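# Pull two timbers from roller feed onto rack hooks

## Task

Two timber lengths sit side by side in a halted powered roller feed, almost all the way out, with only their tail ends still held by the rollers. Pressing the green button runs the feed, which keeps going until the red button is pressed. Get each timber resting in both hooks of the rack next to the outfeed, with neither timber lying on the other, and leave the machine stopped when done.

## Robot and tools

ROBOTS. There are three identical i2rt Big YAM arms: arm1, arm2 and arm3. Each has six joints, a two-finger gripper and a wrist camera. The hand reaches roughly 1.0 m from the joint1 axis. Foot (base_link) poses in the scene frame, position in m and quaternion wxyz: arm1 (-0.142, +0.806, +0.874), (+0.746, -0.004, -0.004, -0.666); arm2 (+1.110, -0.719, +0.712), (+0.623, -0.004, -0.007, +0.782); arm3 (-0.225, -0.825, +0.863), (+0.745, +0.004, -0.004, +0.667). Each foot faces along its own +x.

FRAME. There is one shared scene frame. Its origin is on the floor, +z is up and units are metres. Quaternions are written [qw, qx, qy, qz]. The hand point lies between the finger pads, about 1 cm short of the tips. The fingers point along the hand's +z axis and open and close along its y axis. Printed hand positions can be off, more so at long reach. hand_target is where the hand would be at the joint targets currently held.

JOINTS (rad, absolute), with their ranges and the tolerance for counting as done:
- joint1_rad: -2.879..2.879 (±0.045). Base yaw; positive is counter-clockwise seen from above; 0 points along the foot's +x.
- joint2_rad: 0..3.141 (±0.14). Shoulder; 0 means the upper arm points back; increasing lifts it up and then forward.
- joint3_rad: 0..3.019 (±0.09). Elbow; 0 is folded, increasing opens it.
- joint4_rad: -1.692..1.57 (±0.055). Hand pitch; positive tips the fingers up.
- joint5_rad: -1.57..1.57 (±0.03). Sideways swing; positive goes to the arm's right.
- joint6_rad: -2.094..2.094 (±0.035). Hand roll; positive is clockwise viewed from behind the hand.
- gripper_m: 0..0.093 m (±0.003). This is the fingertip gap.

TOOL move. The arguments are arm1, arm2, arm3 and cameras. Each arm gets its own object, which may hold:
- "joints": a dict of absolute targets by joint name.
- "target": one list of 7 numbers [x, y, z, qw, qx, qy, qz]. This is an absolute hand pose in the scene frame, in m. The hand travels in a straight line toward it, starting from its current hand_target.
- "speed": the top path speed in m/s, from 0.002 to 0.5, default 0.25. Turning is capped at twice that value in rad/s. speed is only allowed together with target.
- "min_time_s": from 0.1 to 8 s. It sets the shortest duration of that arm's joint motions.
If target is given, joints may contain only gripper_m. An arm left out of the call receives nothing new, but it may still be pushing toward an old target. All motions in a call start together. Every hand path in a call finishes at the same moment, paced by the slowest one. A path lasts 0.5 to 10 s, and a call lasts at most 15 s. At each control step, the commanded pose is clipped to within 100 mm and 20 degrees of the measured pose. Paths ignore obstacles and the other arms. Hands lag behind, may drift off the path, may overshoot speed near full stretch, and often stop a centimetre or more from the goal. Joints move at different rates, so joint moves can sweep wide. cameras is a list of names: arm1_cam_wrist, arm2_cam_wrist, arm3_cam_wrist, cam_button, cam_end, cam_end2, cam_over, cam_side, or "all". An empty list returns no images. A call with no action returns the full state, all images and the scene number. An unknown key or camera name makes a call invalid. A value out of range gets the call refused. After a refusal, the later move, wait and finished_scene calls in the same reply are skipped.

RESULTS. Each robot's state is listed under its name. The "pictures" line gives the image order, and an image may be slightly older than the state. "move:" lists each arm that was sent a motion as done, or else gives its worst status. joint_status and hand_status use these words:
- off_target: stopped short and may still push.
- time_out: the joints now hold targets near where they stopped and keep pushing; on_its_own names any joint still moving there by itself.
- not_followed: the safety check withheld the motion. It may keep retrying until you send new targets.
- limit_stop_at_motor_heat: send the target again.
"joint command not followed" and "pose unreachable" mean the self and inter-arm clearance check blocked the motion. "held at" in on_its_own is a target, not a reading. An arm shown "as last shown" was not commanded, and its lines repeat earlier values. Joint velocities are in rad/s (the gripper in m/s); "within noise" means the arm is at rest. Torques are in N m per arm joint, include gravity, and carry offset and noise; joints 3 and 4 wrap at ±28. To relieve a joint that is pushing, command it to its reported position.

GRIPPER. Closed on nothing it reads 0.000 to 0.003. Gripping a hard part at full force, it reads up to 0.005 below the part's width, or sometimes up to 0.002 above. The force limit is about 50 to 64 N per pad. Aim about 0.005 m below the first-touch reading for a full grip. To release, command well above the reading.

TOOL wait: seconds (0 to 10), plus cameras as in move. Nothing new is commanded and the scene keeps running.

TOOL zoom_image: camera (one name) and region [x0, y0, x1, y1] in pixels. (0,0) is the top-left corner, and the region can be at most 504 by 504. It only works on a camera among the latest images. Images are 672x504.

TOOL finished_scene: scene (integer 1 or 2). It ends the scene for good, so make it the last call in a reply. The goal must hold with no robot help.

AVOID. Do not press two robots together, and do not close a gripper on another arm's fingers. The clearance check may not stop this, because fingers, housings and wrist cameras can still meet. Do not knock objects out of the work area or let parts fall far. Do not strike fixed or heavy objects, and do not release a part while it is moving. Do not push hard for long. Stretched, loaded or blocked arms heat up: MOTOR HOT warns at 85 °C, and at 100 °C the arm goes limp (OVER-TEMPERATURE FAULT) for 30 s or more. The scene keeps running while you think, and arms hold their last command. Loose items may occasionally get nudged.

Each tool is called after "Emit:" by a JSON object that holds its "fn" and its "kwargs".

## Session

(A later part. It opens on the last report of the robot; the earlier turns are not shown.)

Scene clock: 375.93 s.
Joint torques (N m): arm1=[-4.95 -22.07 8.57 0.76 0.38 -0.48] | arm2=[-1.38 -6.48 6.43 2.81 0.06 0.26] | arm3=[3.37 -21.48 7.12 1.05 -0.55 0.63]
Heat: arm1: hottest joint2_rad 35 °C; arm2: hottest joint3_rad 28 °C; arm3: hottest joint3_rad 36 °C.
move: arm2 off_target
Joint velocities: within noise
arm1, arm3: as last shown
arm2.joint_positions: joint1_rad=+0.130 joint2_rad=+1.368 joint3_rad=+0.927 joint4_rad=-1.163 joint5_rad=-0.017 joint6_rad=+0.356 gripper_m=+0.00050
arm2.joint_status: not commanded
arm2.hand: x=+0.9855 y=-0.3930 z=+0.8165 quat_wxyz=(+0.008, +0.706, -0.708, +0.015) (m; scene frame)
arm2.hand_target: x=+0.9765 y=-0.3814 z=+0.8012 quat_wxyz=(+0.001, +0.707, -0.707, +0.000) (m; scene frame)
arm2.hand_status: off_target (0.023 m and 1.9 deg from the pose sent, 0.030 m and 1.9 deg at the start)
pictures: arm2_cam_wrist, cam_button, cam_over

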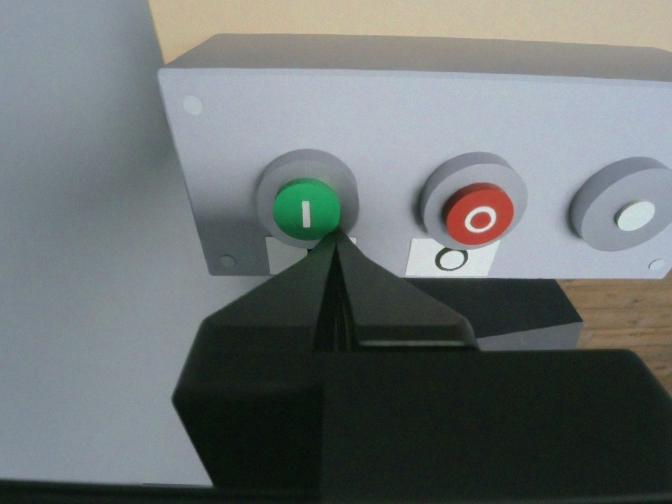

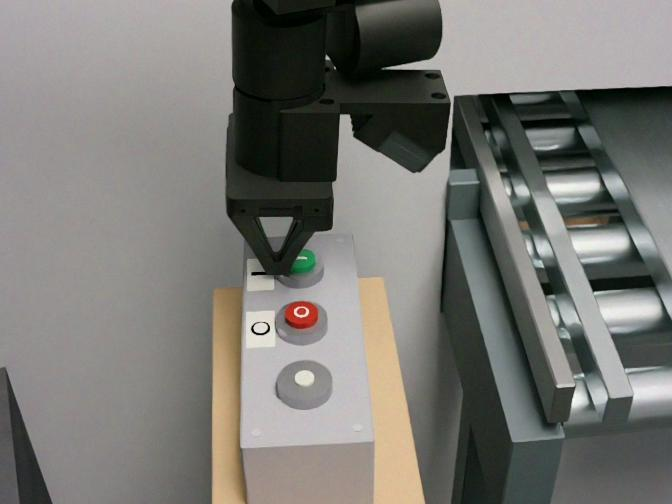

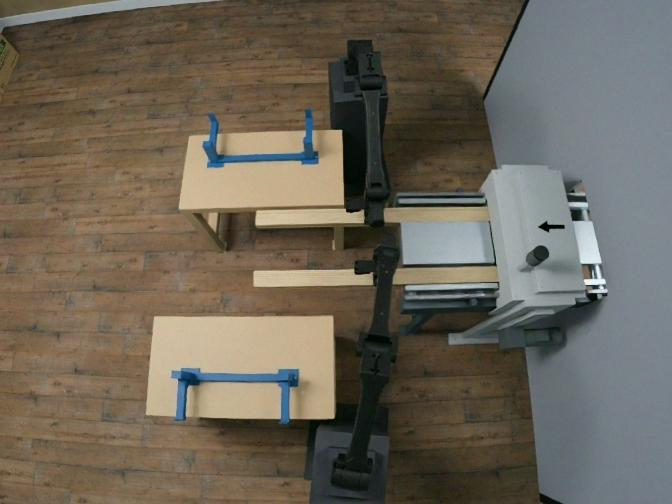

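Emit:
{"fn": "move", "kwargs": {"arm2": {"target":[0.983,-0.39,0.87,0,0.7071,-0.7071,0],"speed":0.15}}}

Emit:
{"fn": "move", "kwargs": {"arm2": {"target":[0.976,-0.376,0.85,0,0.7071,-0.7071,0],"speed":0.15}}}

Emit:
{"fn": "move", "kwargs": {"arm2": {"target":[0.976,-0.374,0.803,0,0.7071,-0.7071,0],"speed":0.06}, "cameras": ["cam_button","arm2_cam_wrist","cam_over"]}}

Scene clock: 390.20 s.
Joint torques (N m): arm1=[-4.78 -22.01 8.55 0.8 0.38 -0.47] | arm2=[-2.2 -8.82 11.37 -0.29 0.05 0.14] | arm3=[3.49 -21.36 7.12 1.05 -0.55 0.63]
Heat: arm1: hottest joint2_rad 36 °C; arm2: hottest joint3_rad 28 °C; arm3: hottest joint3_rad 35 °C.
move: arm2 off_target
Joint velocities: within noise
arm1, arm3: as last shown
arm2.joint_positions: joint1_rad=+0.130 joint2_rad=+1.303 joint3_rad=+0.958 joint4_rad=-1.273 joint5_rad=-0.016 joint6_rad=+0.356 gripper_m=+0.00050
arm2.joint_status: not commanded
arm2.hand: x=+0.9901 y=-0.4066 z=+0.8492 quat_wxyz=(+0.010, +0.706, -0.708, +0.021) (m; scene frame)
arm2.hand_target: x=+0.9833 y=-0.3908 z=+0.8700 quat_wxyz=(+0.000, +0.707, -0.707, +0.000) (m; scene frame)
arm2.hand_status: off_target (0.028 m and 2.7 deg from the pose sent, 0.054 m and 1.9 deg at the start)
pictures: none

Scene clock: 391.20 s.
Joint torques (N m): arm1=[-4.89 -22.07 8.57 0.81 0.38 -0.47] | arm2=[-1.85 -8.64 11.21 0.49 0.04 0.19] | arm3=[3.43 -21.48 7.1 1.05 -0.56 0.63]
Heat: arm1: hottest joint2_rad 36 °C; arm2: hottest joint3_rad 28 °C; arm3: hottest joint3_rad 34 °C.
move: arm2 off_target
Joint velocities: within noise
arm1, arm3: as last shown
arm2.joint_positions: joint1_rad=+0.130 joint2_rad=+1.350 joint3_rad=+0.958 joint4_rad=-1.240 joint5_rad=-0.016 joint6_rad=+0.356 gripper_m=+0.00050
arm2.joint_status: not commanded
arm2.hand: x=+0.9875 y=-0.3987 z=+0.8339 quat_wxyz=(+0.013, +0.706, -0.708, +0.027) (m; scene frame)
arm2.hand_target: x=+0.9764 y=-0.3771 z=+0.8506 quat_wxyz=(+0.000, +0.707, -0.707, +0.000) (m; scene frame)
arm2.hand_status: off_target (0.030 m and 3.4 deg from the pose sent, 0.034 m and 2.7 deg at the start)
pictures: none

Scene clock: 392.57 s.
Joint torques (N m): arm1=[-4.95 -21.95 8.51 0.83 0.38 -0.47] | arm2=[-1.85 -7.59 5.76 1.01 0.06 0.19] | arm3=[3.49 -21.42 7.1 1.05 -0.56 0.63]
Heat: arm1: hottest joint2_rad 36 °C; arm2: hottest joint3_rad 28 °C; arm3: hottest joint3_rad 34 °C.
move: arm2 off_target
Joint velocities: within noise
arm1, arm3: as last shown
arm2.joint_positions: joint1_rad=+0.130 joint2_rad=+1.389 joint3_rad=+0.958 joint4_rad=-1.115 joint5_rad=-0.016 joint6_rad=+0.356 gripper_m=+0.00050
arm2.joint_status: not commanded
arm2.hand: x=+0.9771 y=-0.3702 z=+0.8202 quat_wxyz=(-0.005, +0.707, -0.707, -0.012) (m; scene frame)
arm2.hand_target: x=+0.9763 y=-0.3745 z=+0.8037 quat_wxyz=(+0.000, +0.707, -0.707, +0.000) (m; scene frame)
arm2.hand_status: off_target (0.018 m and 1.5 deg from the pose sent, 0.041 m and 3.5 deg at the start)
pictures: arm2_cam_wrist, cam_button, cam_over

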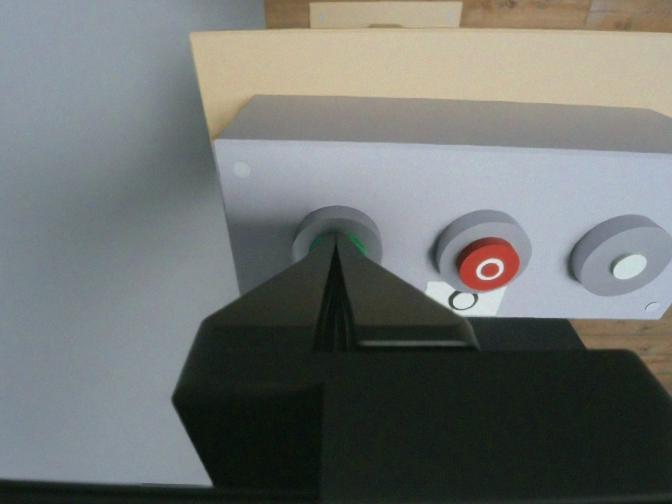

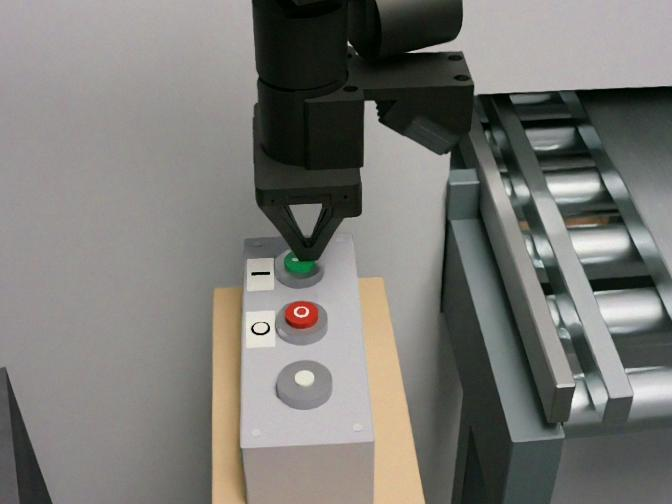

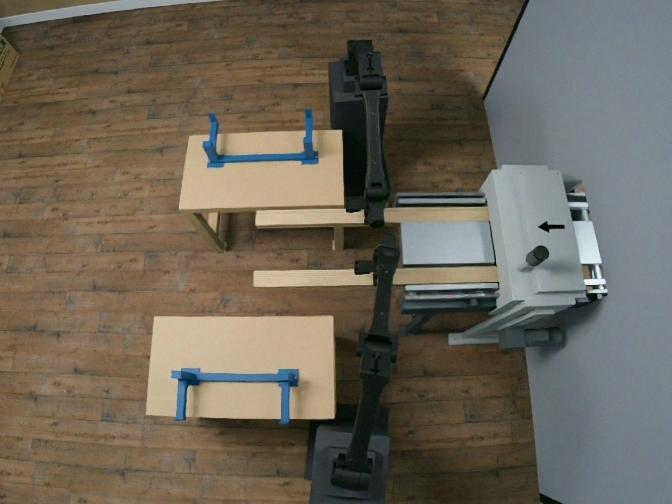

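Emit:
{"fn": "move", "kwargs": {"arm2": {"target":[0.976,-0.379,0.78,0,0.7071,-0.7071,0],"speed":0.06}, "cameras": ["cam_button","arm2_cam_wrist","cam_over"]}}

Scene clock: 402.80 s.
Joint torques (N m): arm1=[1.79 -25.52 10.18 -0.01 0.09 0.04] | arm2=[-1.44 -5.3 4.12 1.77 0.07 0.24] | arm3=[-3.25 -25.11 9.33 0.29 -0.21 0.13]
Heat: arm1: hottest joint2_rad 36 °C; arm2: hottest joint3_rad 28 °C; arm3: hottest joint3_rad 34 °C.
move: arm2 off_target
Joint velocities: within noise
arm1.joint_positions: joint1_rad=-0.124 joint2_rad=+2.526 joint3_rad=+1.910 joint4_rad=-1.029 joint5_rad=+0.000 joint6_rad=+1.573 gripper_m=+0.06188
arm1.joint_status: not commanded
arm1.hand: x=-0.1492 y=+0.1408 z=+0.7074 quat_wxyz=(+0.031, -0.999, +0.007, -0.001) (m; scene frame)
arm1.hand_target: x=-0.1392 y=+0.1196 z=+0.7405 quat_wxyz=(+0.000, -1.000, +0.001, +0.000) (m; scene frame)
arm1.hand_status: not commanded
arm2.joint_positions: joint1_rad=+0.130 joint2_rad=+1.374 joint3_rad=+0.931 joint4_rad=-1.073 joint5_rad=-0.016 joint6_rad=+0.356 gripper_m=+0.00050
arm2.joint_status: not commanded
arm2.hand: x=+0.9773 y=-0.3706 z=+0.8161 quat_wxyz=(-0.011, +0.707, -0.707, -0.025) (m; scene frame)
arm2.hand_target: x=+0.9773 y=-0.3814 z=+0.7826 quat_wxyz=(+0.000, +0.707, -0.707, +0.000) (m; scene frame)
arm2.hand_status: off_target (0.037 m and 3.1 deg from the pose sent, 0.041 m and 1.5 deg at the start)
arm3.joint_positions: joint1_rad=+0.007 joint2_rad=+2.586 joint3_rad=+2.040 joint4_rad=-1.119 joint5_rad=+0.001 joint6_rad=-1.702 gripper_m=+0.06381
arm3.joint_status: not commanded
arm3.hand: x=-0.1537 y=-0.1439 z=+0.6984 quat_wxyz=(+0.040, +0.999, +0.014, -0.005) (m; scene frame)
arm3.hand_target: x=-0.1392 y=-0.1196 z=+0.7451 quat_wxyz=(+0.001, +1.000, +0.001, -0.001) (m; scene frame)
arm3.hand_status: not commanded
pictures: arm2_cam_wrist, cam_button, cam_over

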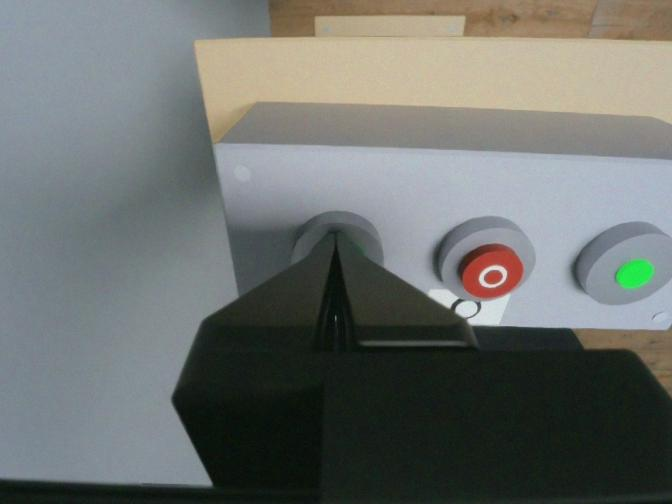

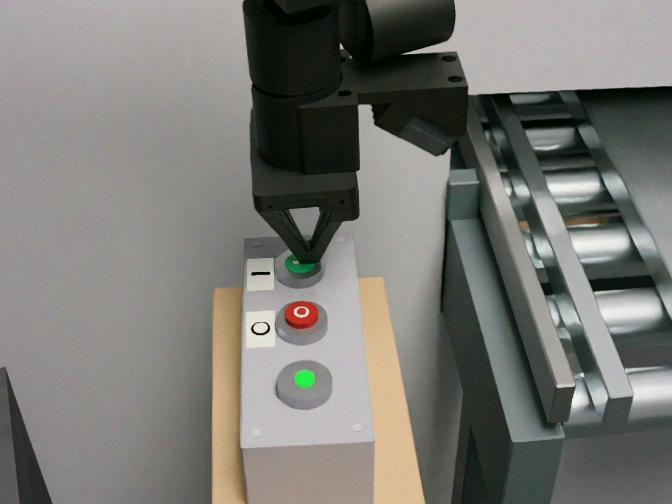

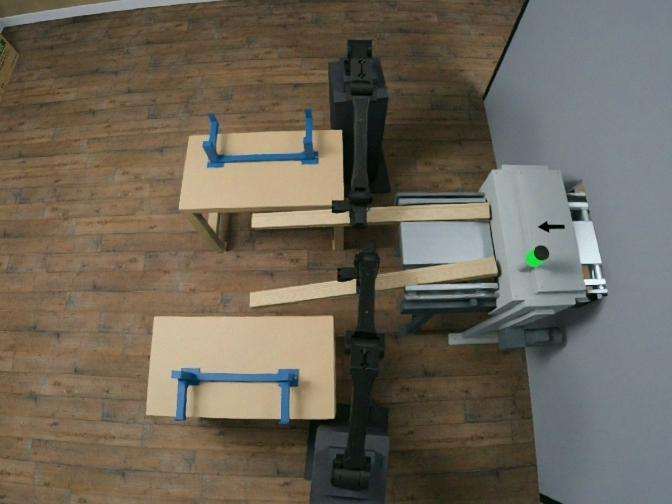

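Emit:
{"fn": "move", "kwargs": {"arm2": {"target":[0.98,-0.375,0.855,0,0.7071,-0.7071,0],"speed":0.2}, "cameras": ["cam_over","cam_side"]}}

Emit:
{"fn": "move", "kwargs": {"arm2": {"target":[1.032,-0.374,0.85,0,0.7071,-0.7071,0],"speed":0.2}}}

Emit:
{"fn": "move", "kwargs": {"arm2": {"target":[1.032,-0.377,0.775,0,0.7071,-0.7071,0],"speed":0.1}, "cameras": ["cam_button","cam_over","cam_side","arm1_cam_wrist","arm3_cam_wrist","cam_end"]}}

Scene clock: 415.30 s.
Joint torques (N m): arm1=[1.67 -25.52 10.18 -0.02 0.09 0.04] | arm2=[-2.67 -10.34 11.34 -0.31 0.07 0.09] | arm3=[-3.31 -24.76 9.32 0.31 -0.21 0.13]
Heat: arm1: hottest joint2_rad 34 °C; arm2: hottest joint3_rad 28 °C; arm3: hottest joint2_rad 36 °C.
move: arm2 off_target
Joint velocities: within noise
arm1, arm3: as last shown
arm2.joint_positions: joint1_rad=+0.130 joint2_rad=+1.365 joint3_rad=+0.963 joint4_rad=-1.229 joint5_rad=-0.016 joint6_rad=+0.356 gripper_m=+0.00050
arm2.joint_status: not commanded
arm2.hand: x=+0.9859 y=-0.3945 z=+0.8304 quat_wxyz=(+0.013, +0.706, -0.708, +0.027) (m; scene frame)
arm2.hand_target: x=+0.9804 y=-0.3761 z=+0.8550 quat_wxyz=(+0.000, +0.707, -0.707, +0.000) (m; scene frame)
arm2.hand_status: off_target (0.032 m and 3.4 deg from the pose sent, 0.039 m and 3.2 deg at the start)
pictures: cam_over, cam_side

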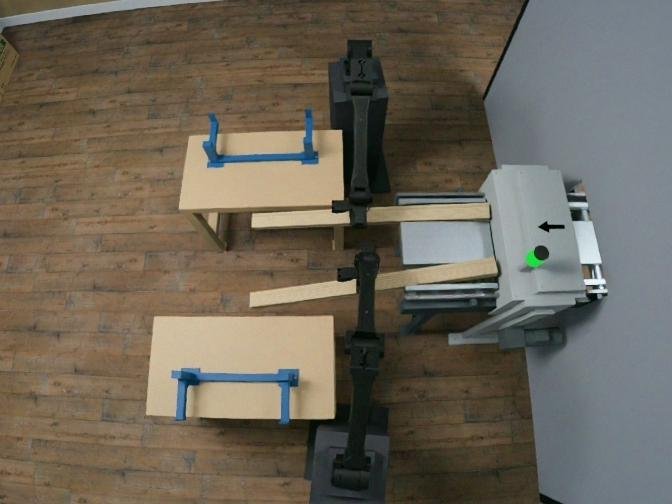

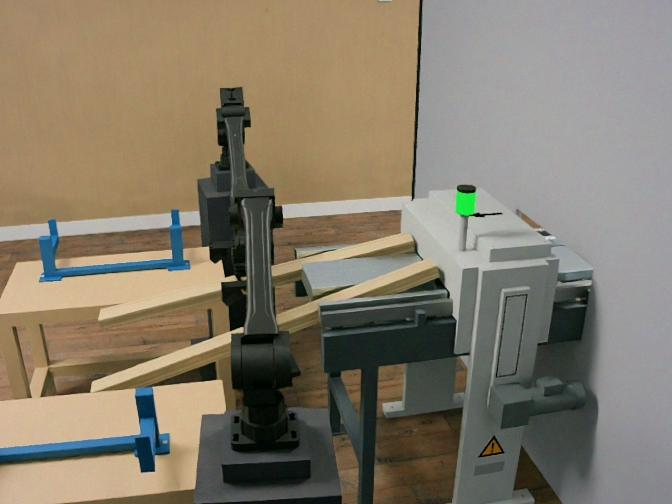

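Scene clock: 416.60 s.
Joint torques (N m): arm1=[1.9 -25.58 10.17 0.01 0.1 0.05] | arm2=[-3.02 -9.76 8.49 0.13 -0.04 0.01] | arm3=[-3.25 -24.82 9.36 0.29 -0.21 0.13]
Heat: arm1: hottest joint2_rad 34 °C; arm2: hottest joint3_rad 28 °C; arm3: hottest joint2_rad 36 °C.
move: arm2 off_target
Joint velocities: within noise
arm1, arm3: as last shown
arm2.joint_positions: joint1_rad=-0.005 joint2_rad=+1.335 joint3_rad=+0.963 joint4_rad=-1.229 joint5_rad=-0.013 joint6_rad=+0.224 gripper_m=+0.00050
arm2.joint_status: not commanded
arm2.hand: x=+1.0309 y=-0.3807 z=+0.8409 quat_wxyz=(+0.006, +0.706, -0.708, +0.012) (m; scene frame)
arm2.hand_target: x=+1.0321 y=-0.3741 z=+0.8501 quat_wxyz=(+0.000, +0.707, -0.707, +0.000) (m; scene frame)
arm2.hand_status: off_target (0.011 m and 1.6 deg from the pose sent, 0.054 m and 3.4 deg at the start)
pictures: none

Scene clock: 417.93 s.
Joint torques (N m): arm1=[1.79 -25.64 10.17 -0.02 0.09 0.03] | arm2=[-2.67 -3.66 3.93 2.37 -0.02 0.06] | arm3=[-3.25 -24.82 9.35 0.31 -0.2 0.13]
Heat: arm1: hottest joint2_rad 34 °C; arm2: hottest joint3_rad 28 °C; arm3: hottest joint2_rad 37 °C.
move: arm2 off_target
Joint velocities: within noise
arm1, arm3: as last shown
arm2.joint_positions: joint1_rad=-0.005 joint2_rad=+1.331 joint3_rad=+0.887 joint4_rad=-1.078 joint5_rad=-0.014 joint6_rad=+0.224 gripper_m=+0.00050
arm2.joint_status: not commanded
arm2.hand: x=+1.0295 y=-0.3737 z=+0.8156 quat_wxyz=(-0.014, +0.706, -0.708, -0.022) (m; scene frame)
arm2.hand_target: x=+1.0328 y=-0.3808 z=+0.7785 quat_wxyz=(+0.000, +0.707, -0.707, +0.000) (m; scene frame)
arm2.hand_status: off_target (0.041 m and 3.0 deg from the pose sent, 0.066 m and 1.6 deg at the start)
pictures: arm1_cam_wrist, arm3_cam_wrist, cam_button, cam_end, cam_over, cam_side

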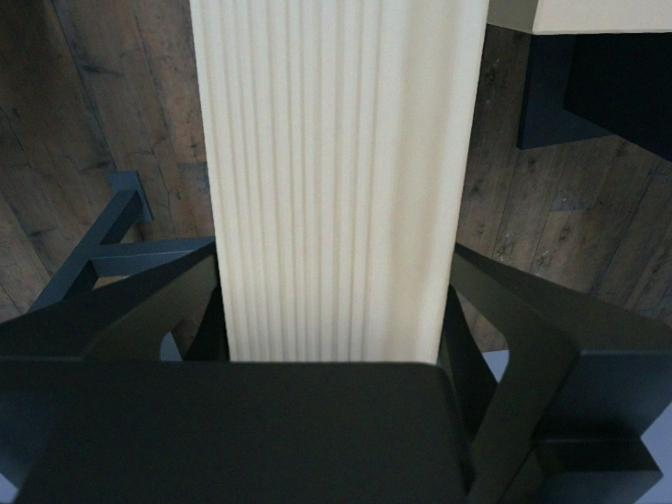

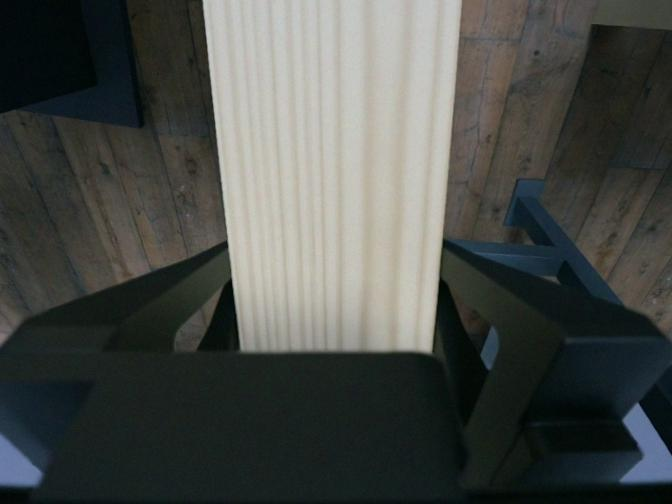

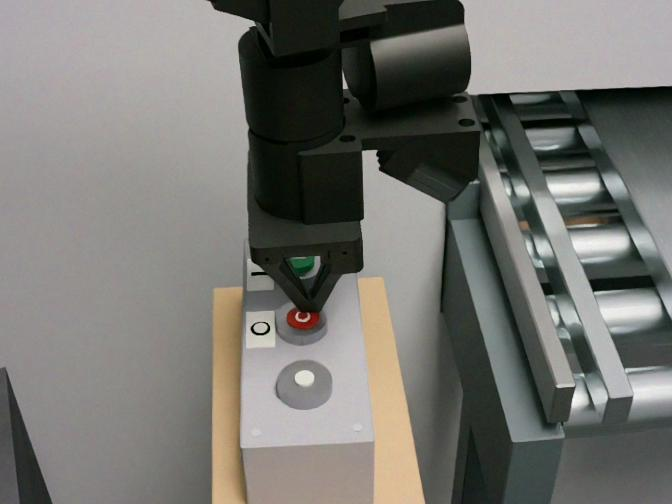

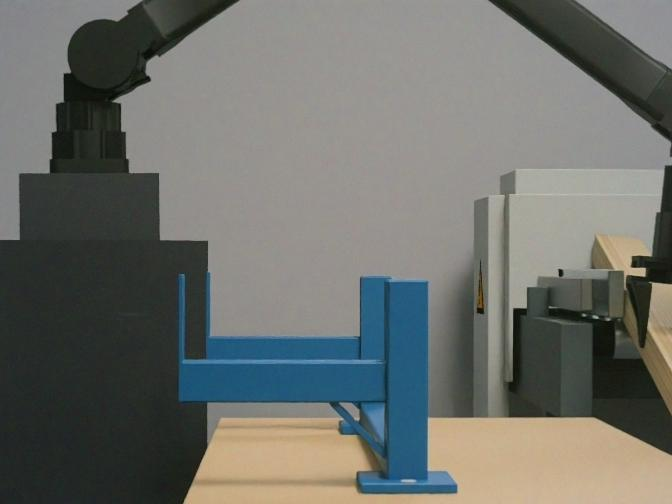

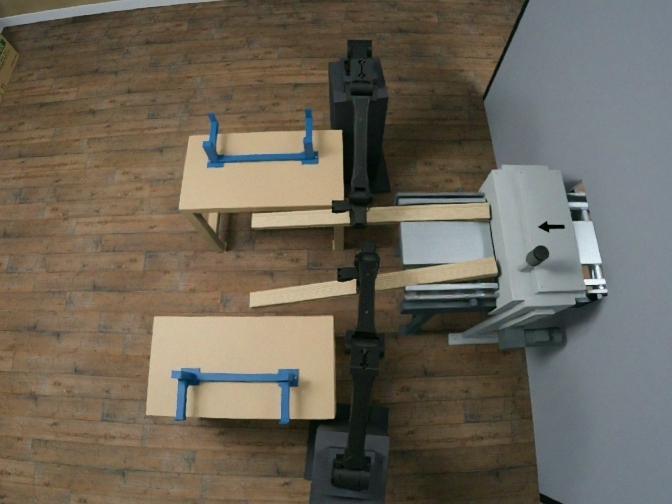

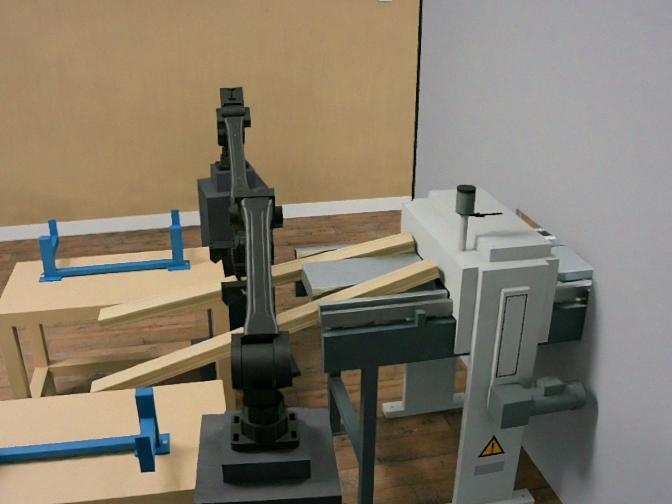

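Emit:
{"fn": "move", "kwargs": {"arm1": {"target":[-0.25,0.13,0.84,0,1,0,0],"speed":0.1}, "arm3": {"target":[-0.25,-0.13,0.84,0,1,0,0],"speed":0.1}, "arm2": {"target":[1.032,-0.377,0.92,0,0.7071,-0.7071,0],"speed":0.2}, "cameras": ["cam_over","cam_side","arm1_cam_wrist","arm3_cam_wrist","cam_end","cam_end2"]}}

Scene clock: 439.60 s.
Joint torques (N m): arm1=[0.21 -29.63 11.77 -1.05 -0.35 -0.09] | arm2=[-3.08 -9.17 12.03 -0.34 0.01 0.01] | arm3=[-1.32 -27.69 9.94 -0.42 0.02 0.12]
Heat: arm1: hottest joint2_rad 34 °C; arm2: hottest joint3_rad 27 °C; arm3: hottest joint2_rad 39 °C.
move: arm1 off_target; arm2 off_target; arm3 off_target
Joint velocities: within noise
arm1.joint_positions: joint1_rad=-0.268 joint2_rad=+2.436 joint3_rad=+1.892 joint4_rad=-1.152 joint5_rad=+0.015 joint6_rad=+1.424 gripper_m=+0.06188
arm1.joint_status: not commanded
arm1.hand: x=-0.2452 y=+0.1631 z=+0.7621 quat_wxyz=(+0.057, -0.998, +0.004, -0.003) (m; scene frame)
arm1.hand_target: x=-0.2497 y=+0.1334 z=+0.8381 quat_wxyz=(+0.000, -1.000, +0.000, +0.000) (m; scene frame)
arm1.hand_status: off_target (0.085 m and 6.5 deg from the pose sent, 0.167 m and 3.7 deg at the start)
arm2.joint_positions: joint1_rad=-0.005 joint2_rad=+1.275 joint3_rad=+1.056 joint4_rad=-1.411 joint5_rad=-0.014 joint6_rad=+0.223 gripper_m=+0.00050
arm2.joint_status: not commanded
arm2.hand: x=+1.0328 y=-0.3939 z=+0.8949 quat_wxyz=(+0.015, +0.706, -0.708, +0.024) (m; scene frame)
arm2.hand_target: x=+1.0323 y=-0.3781 z=+0.9199 quat_wxyz=(-0.001, +0.707, -0.707, +0.000) (m; scene frame)
arm2.hand_status: off_target (0.030 m and 3.3 deg from the pose sent, 0.104 m and 3.0 deg at the start)
arm3.joint_positions: joint1_rad=+0.141 joint2_rad=+2.460 joint3_rad=+1.960 joint4_rad=-1.199 joint5_rad=-0.008 joint6_rad=-1.543 gripper_m=+0.06380
arm3.joint_status: not commanded
arm3.hand: x=-0.2458 y=-0.1616 z=+0.7583 quat_wxyz=(+0.058, +0.998, +0.001, -0.002) (m; scene frame)
arm3.hand_target: x=-0.2500 y=-0.1335 z=+0.8377 quat_wxyz=(+0.000, +1.000, +0.000, +0.000) (m; scene frame)
arm3.hand_status: off_target (0.088 m and 6.6 deg from the pose sent, 0.172 m and 4.9 deg at the start; pose on its path clipped on 19 of 76 steps)
pictures: arm1_cam_wrist, arm3_cam_wrist, cam_end, cam_end2, cam_over, cam_side

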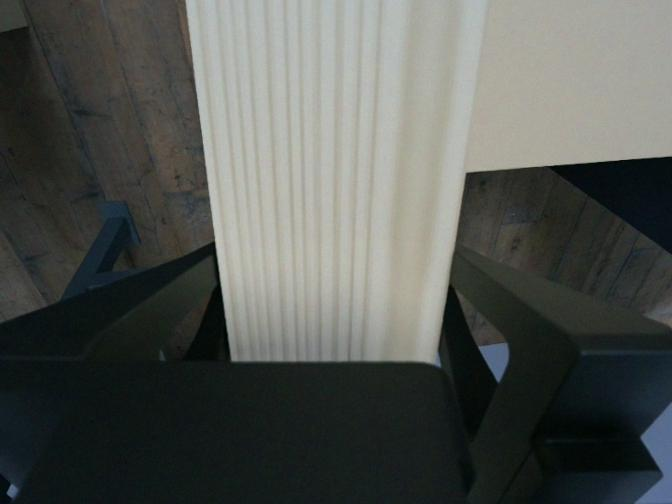

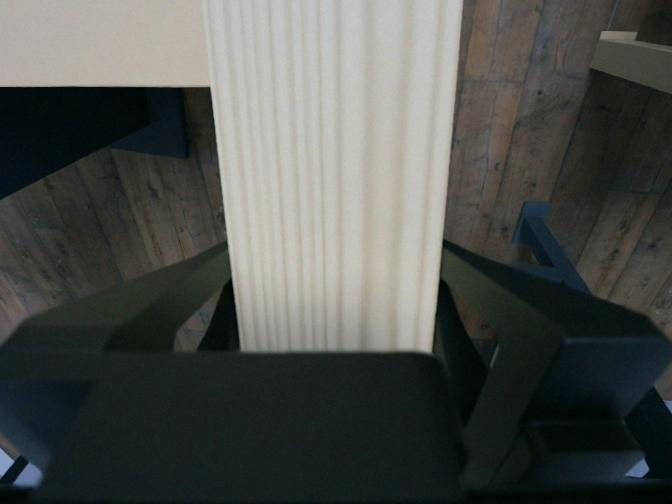

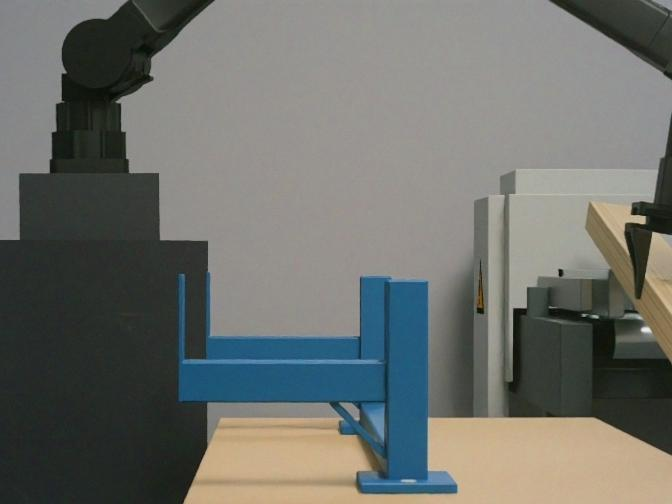

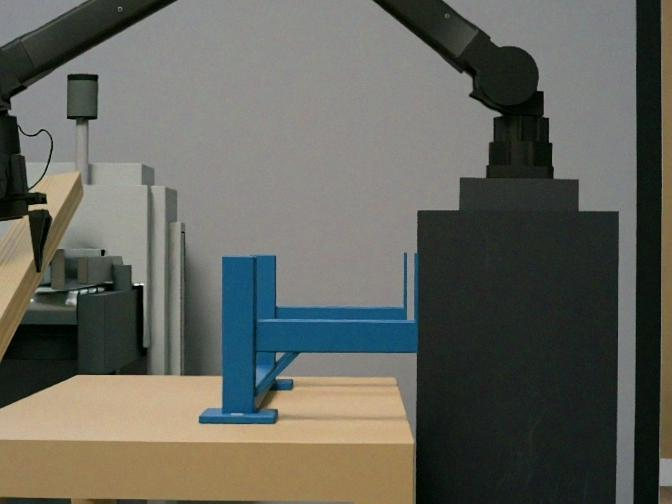

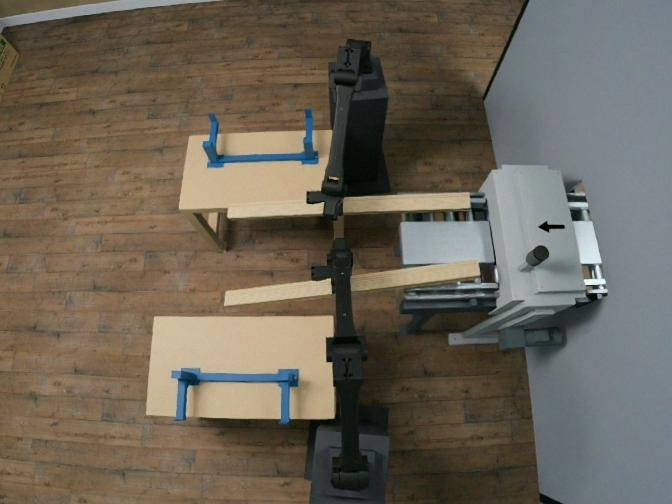

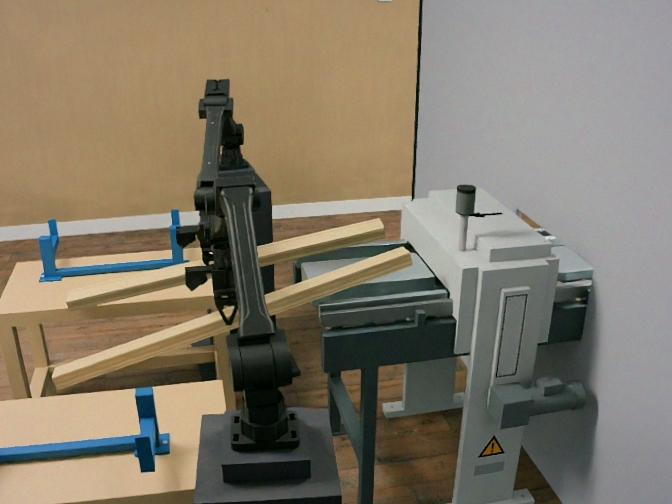

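Emit:
{"fn": "move", "kwargs": {"arm1": {"target":[-0.42,0.16,0.97,0.05,0.996,0.004,-0.087],"speed":0.12}, "arm3": {"target":[-0.42,-0.18,0.97,-0.05,0.9925,-0.006,-0.122],"speed":0.12}, "cameras": ["cam_over","cam_side","cam_end","cam_end2"]}}

Scene clock: 488.57 s.
Joint torques (N m): arm1=[0.5 -28.98 15.41 -0.47 -0.04 -0.09] | arm2=[-3.08 -9.17 12.03 -0.34 0.01 0.01] | arm3=[-1.79 -25.29 13.57 0.1 -0.43 0.14]
Heat: arm1: hottest joint2_rad 45 °C; arm2: hottest joint3_rad 32 °C; arm3: hottest joint2_rad 45 °C.
move: arm1 off_target; arm3 off_target
Joint velocities: within noise
arm1.joint_positions: joint1_rad=-0.481 joint2_rad=+2.248 joint3_rad=+1.825 joint4_rad=-1.155 joint5_rad=+0.136 joint6_rad=+1.190 gripper_m=+0.06188
arm1.joint_status: not commanded
arm1.hand: x=-0.4012 y=+0.2003 z=+0.8607 quat_wxyz=(+0.022, -0.998, -0.006, +0.061) (m; scene frame)
arm1.hand_target: x=-0.4149 y=+0.1723 z=+0.9523 quat_wxyz=(-0.050, -0.995, -0.004, +0.088) (m; scene frame)
arm1.hand_status: off_target (0.118 m and 8.8 deg from the pose sent, 0.272 m and 16.0 deg at the start; pose on its path clipped on 78 of 85 steps)
arm2: as last shown
arm3.joint_positions: joint1_rad=+0.348 joint2_rad=+2.161 joint3_rad=+1.742 joint4_rad=-1.167 joint5_rad=-0.213 joint6_rad=-1.314 gripper_m=+0.06380
arm3.joint_status: not commanded
arm3.hand: x=-0.4093 y=-0.2174 z=+0.8777 quat_wxyz=(+0.027, +0.994, -0.010, -0.101) (m; scene frame)
arm3.hand_target: x=-0.4183 y=-0.1872 z=+0.9692 quat_wxyz=(-0.050, +0.991, -0.006, -0.122) (m; scene frame)
arm3.hand_status: off_target (0.100 m and 9.2 deg from the pose sent, 0.275 m and 18.5 deg at the start; pose on its path clipped on 71 of 85 steps)
pictures: cam_end, cam_end2, cam_over, cam_side

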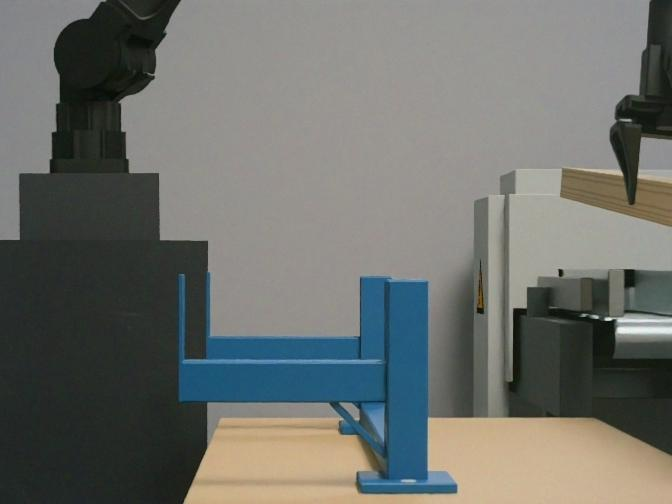

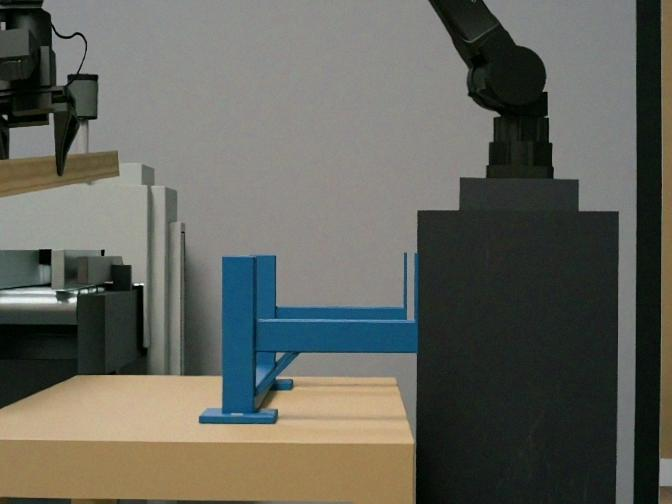

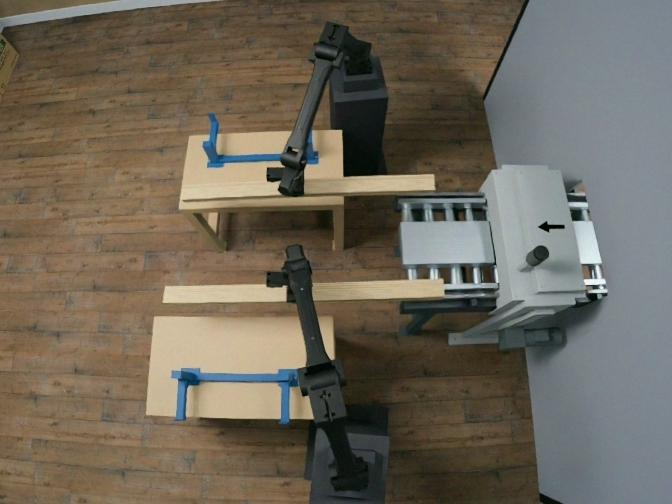

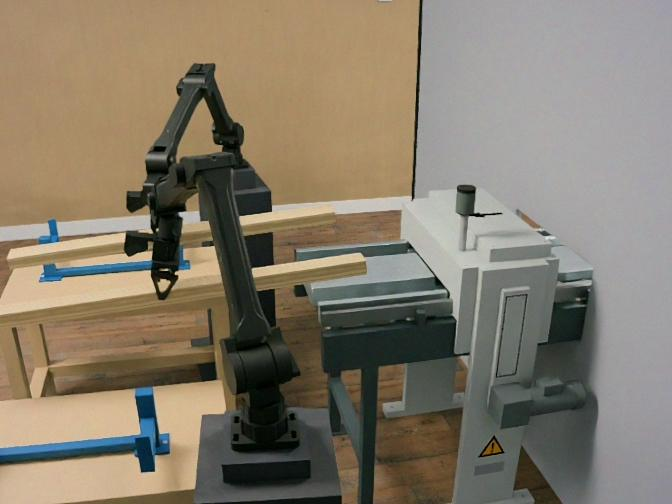

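Emit:
{"fn": "zoom_image", "kwargs": {"camera": "cam_over", "region": [170, 90, 350, 210]}}

Emit:
{"fn": "zoom_image", "kwargs": {"camera": "cam_over", "region": [140, 310, 350, 450]}}

Scaled by 2.800 from the camera's 672x504 image, which has a finer 960x720 frame.

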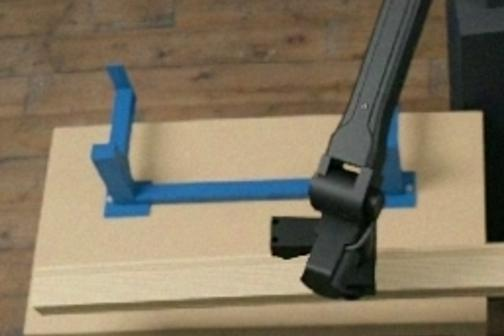

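Scaled by 2.400 from the camera's 672x504 image, which has a finer 960x720 frame.

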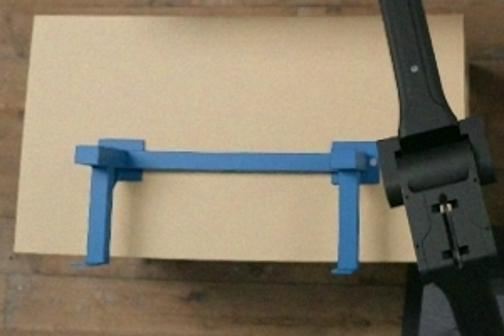

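Emit:
{"fn": "zoom_image", "kwargs": {"camera": "cam_end", "region": [160, 250, 460, 500]}}

Emit:
{"fn": "zoom_image", "kwargs": {"camera": "cam_end2", "region": [190, 240, 440, 440]}}

Scaled by 1.680 from the camera's 672x504 image, which has a finer 960x720 frame.

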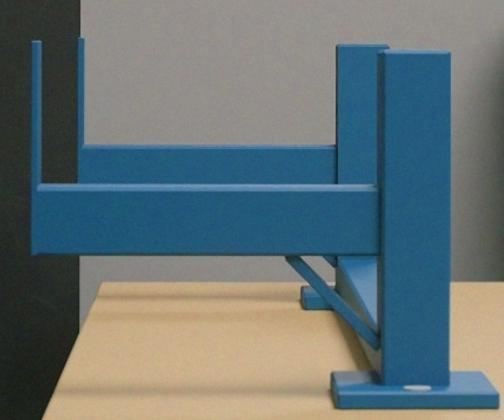

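Scaled by 2.016 from the camera's 672x504 image, which has a finer 960x720 frame.

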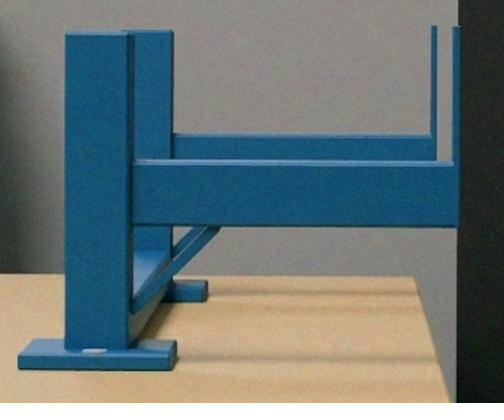

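Emit:
{"fn": "move", "kwargs": {"arm1": {"target":[-0.56,0.46,0.96,0.05,0.996,0.004,-0.087],"speed":0.15}, "arm3": {"target":[-0.65,-0.555,0.96,-0.05,0.9925,-0.006,-0.122],"speed":0.15}, "cameras": ["all"]}}

Scene clock: 596.97 s.
Joint torques (N m): arm1=[0.38 -21.19 11.7 0.59 -0.19 -0.06] | arm2=[-3.08 -9.11 12.03 -0.35 0.01 0.01] | arm3=[-2.02 -17.32 10.25 1.44 -0.12 0.12]
Heat: arm1: hottest joint2_rad 48 °C; arm2: hottest joint3_rad 37 °C; arm3: hottest joint2_rad 43 °C.
move: arm1 off_target; arm3 off_target
Joint velocities: within noise
arm1.joint_positions: joint1_rad=-0.974 joint2_rad=+1.815 joint3_rad=+1.249 joint4_rad=-0.932 joint5_rad=+0.053 joint6_rad=+0.702 gripper_m=+0.06188
arm1.joint_status: not commanded
arm1.hand: x=-0.5422 y=+0.4753 z=+0.9068 quat_wxyz=(-0.009, -0.999, -0.003, +0.044) (m; scene frame)
arm1.hand_target: x=-0.5583 y=+0.4614 z=+0.9594 quat_wxyz=(-0.050, -0.995, -0.004, +0.087) (m; scene frame)
arm1.hand_status: off_target (0.058 m and 6.8 deg from the pose sent, 0.320 m and 8.8 deg at the start)
arm2: as last shown
arm3.joint_positions: joint1_rad=+1.096 joint2_rad=+1.673 joint3_rad=+1.090 joint4_rad=-0.862 joint5_rad=-0.062 joint6_rad=-0.574 gripper_m=+0.06380
arm3.joint_status: not commanded
arm3.hand: x=-0.6290 y=-0.5700 z=+0.9098 quat_wxyz=(-0.015, +0.997, -0.003, -0.069) (m; scene frame)
arm3.hand_target: x=-0.6482 y=-0.5563 z=+0.9598 quat_wxyz=(-0.050, +0.991, -0.006, -0.122) (m; scene frame)
arm3.hand_status: off_target (0.056 m and 7.3 deg from the pose sent, 0.423 m and 9.2 deg at the start)
pictures: arm1_cam_wrist, arm2_cam_wrist, arm3_cam_wrist, cam_button, cam_end, cam_end2, cam_over, cam_side

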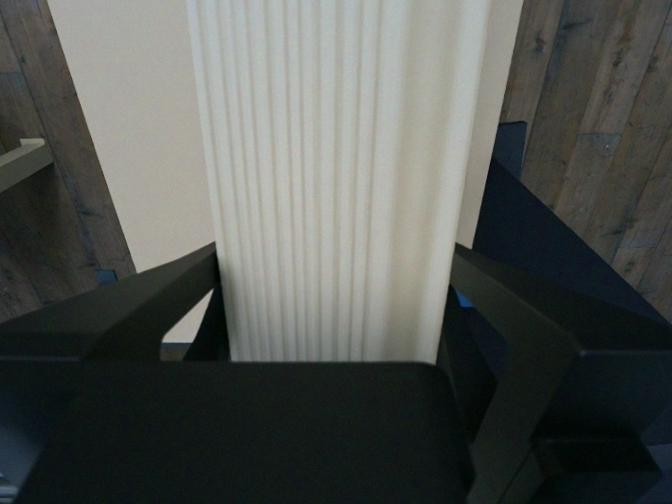

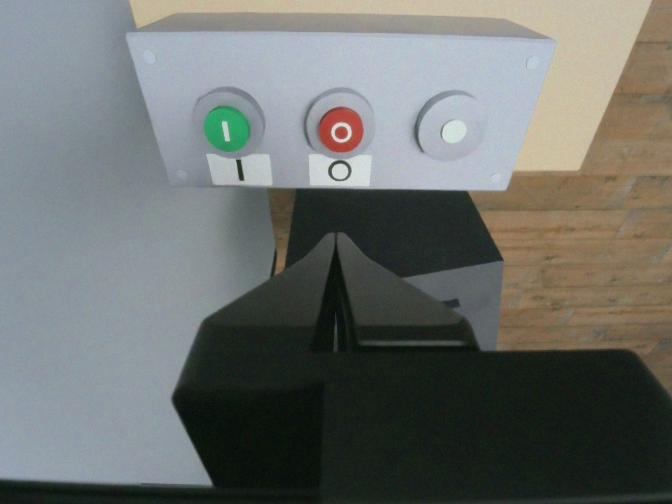

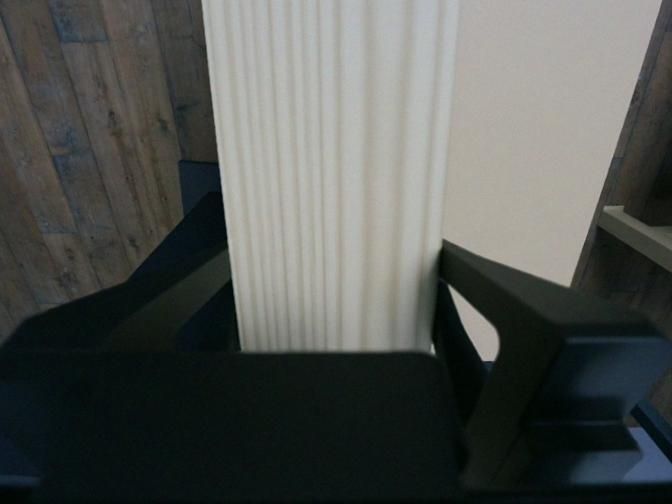

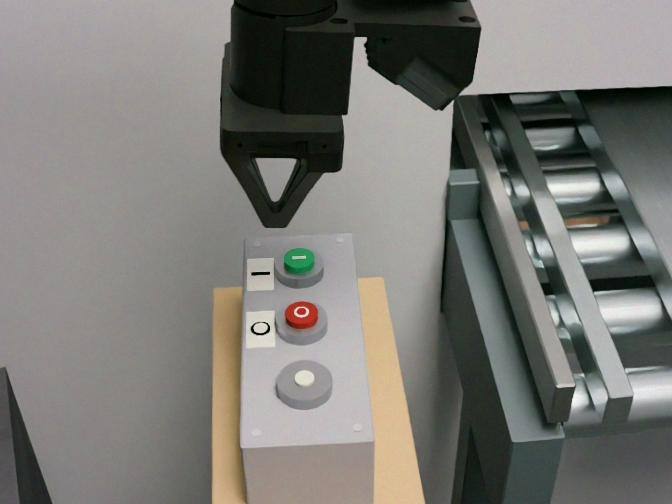

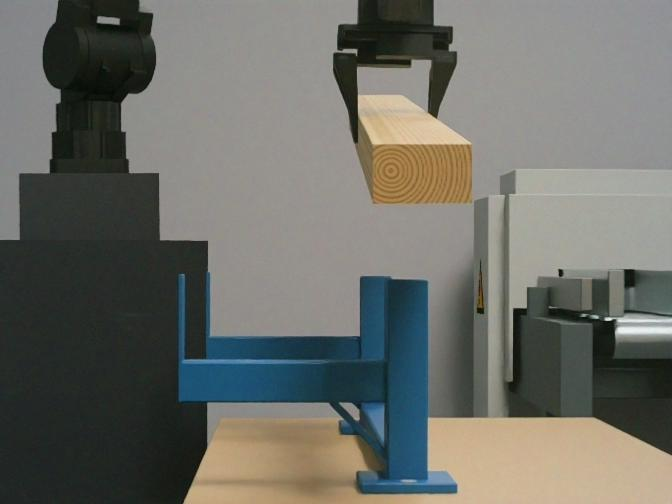

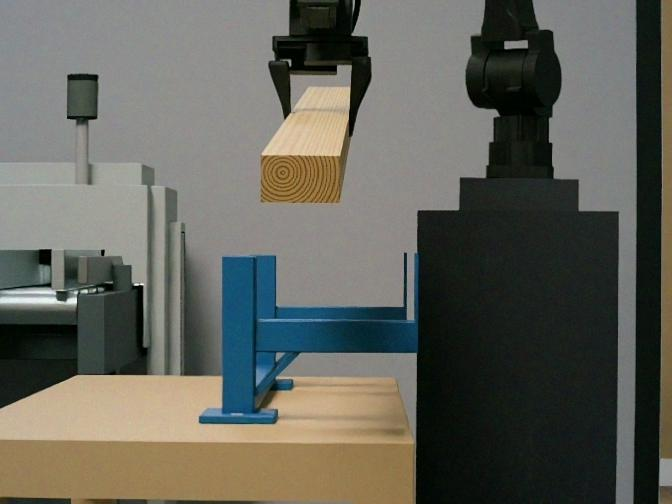

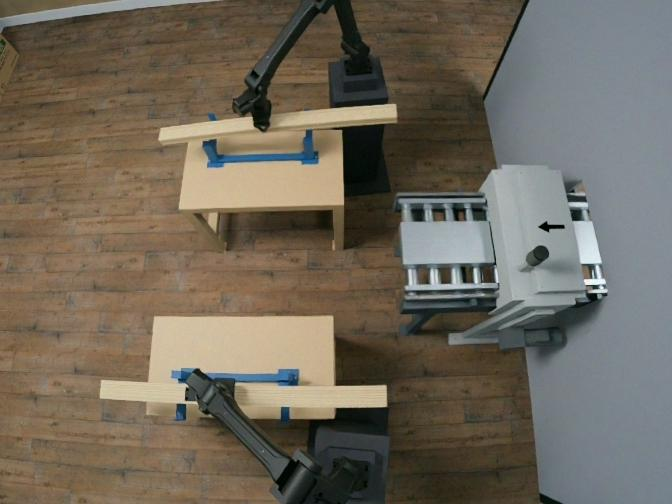

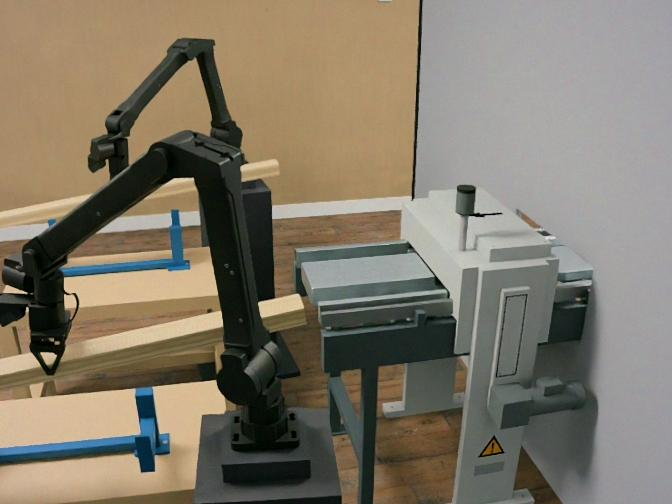

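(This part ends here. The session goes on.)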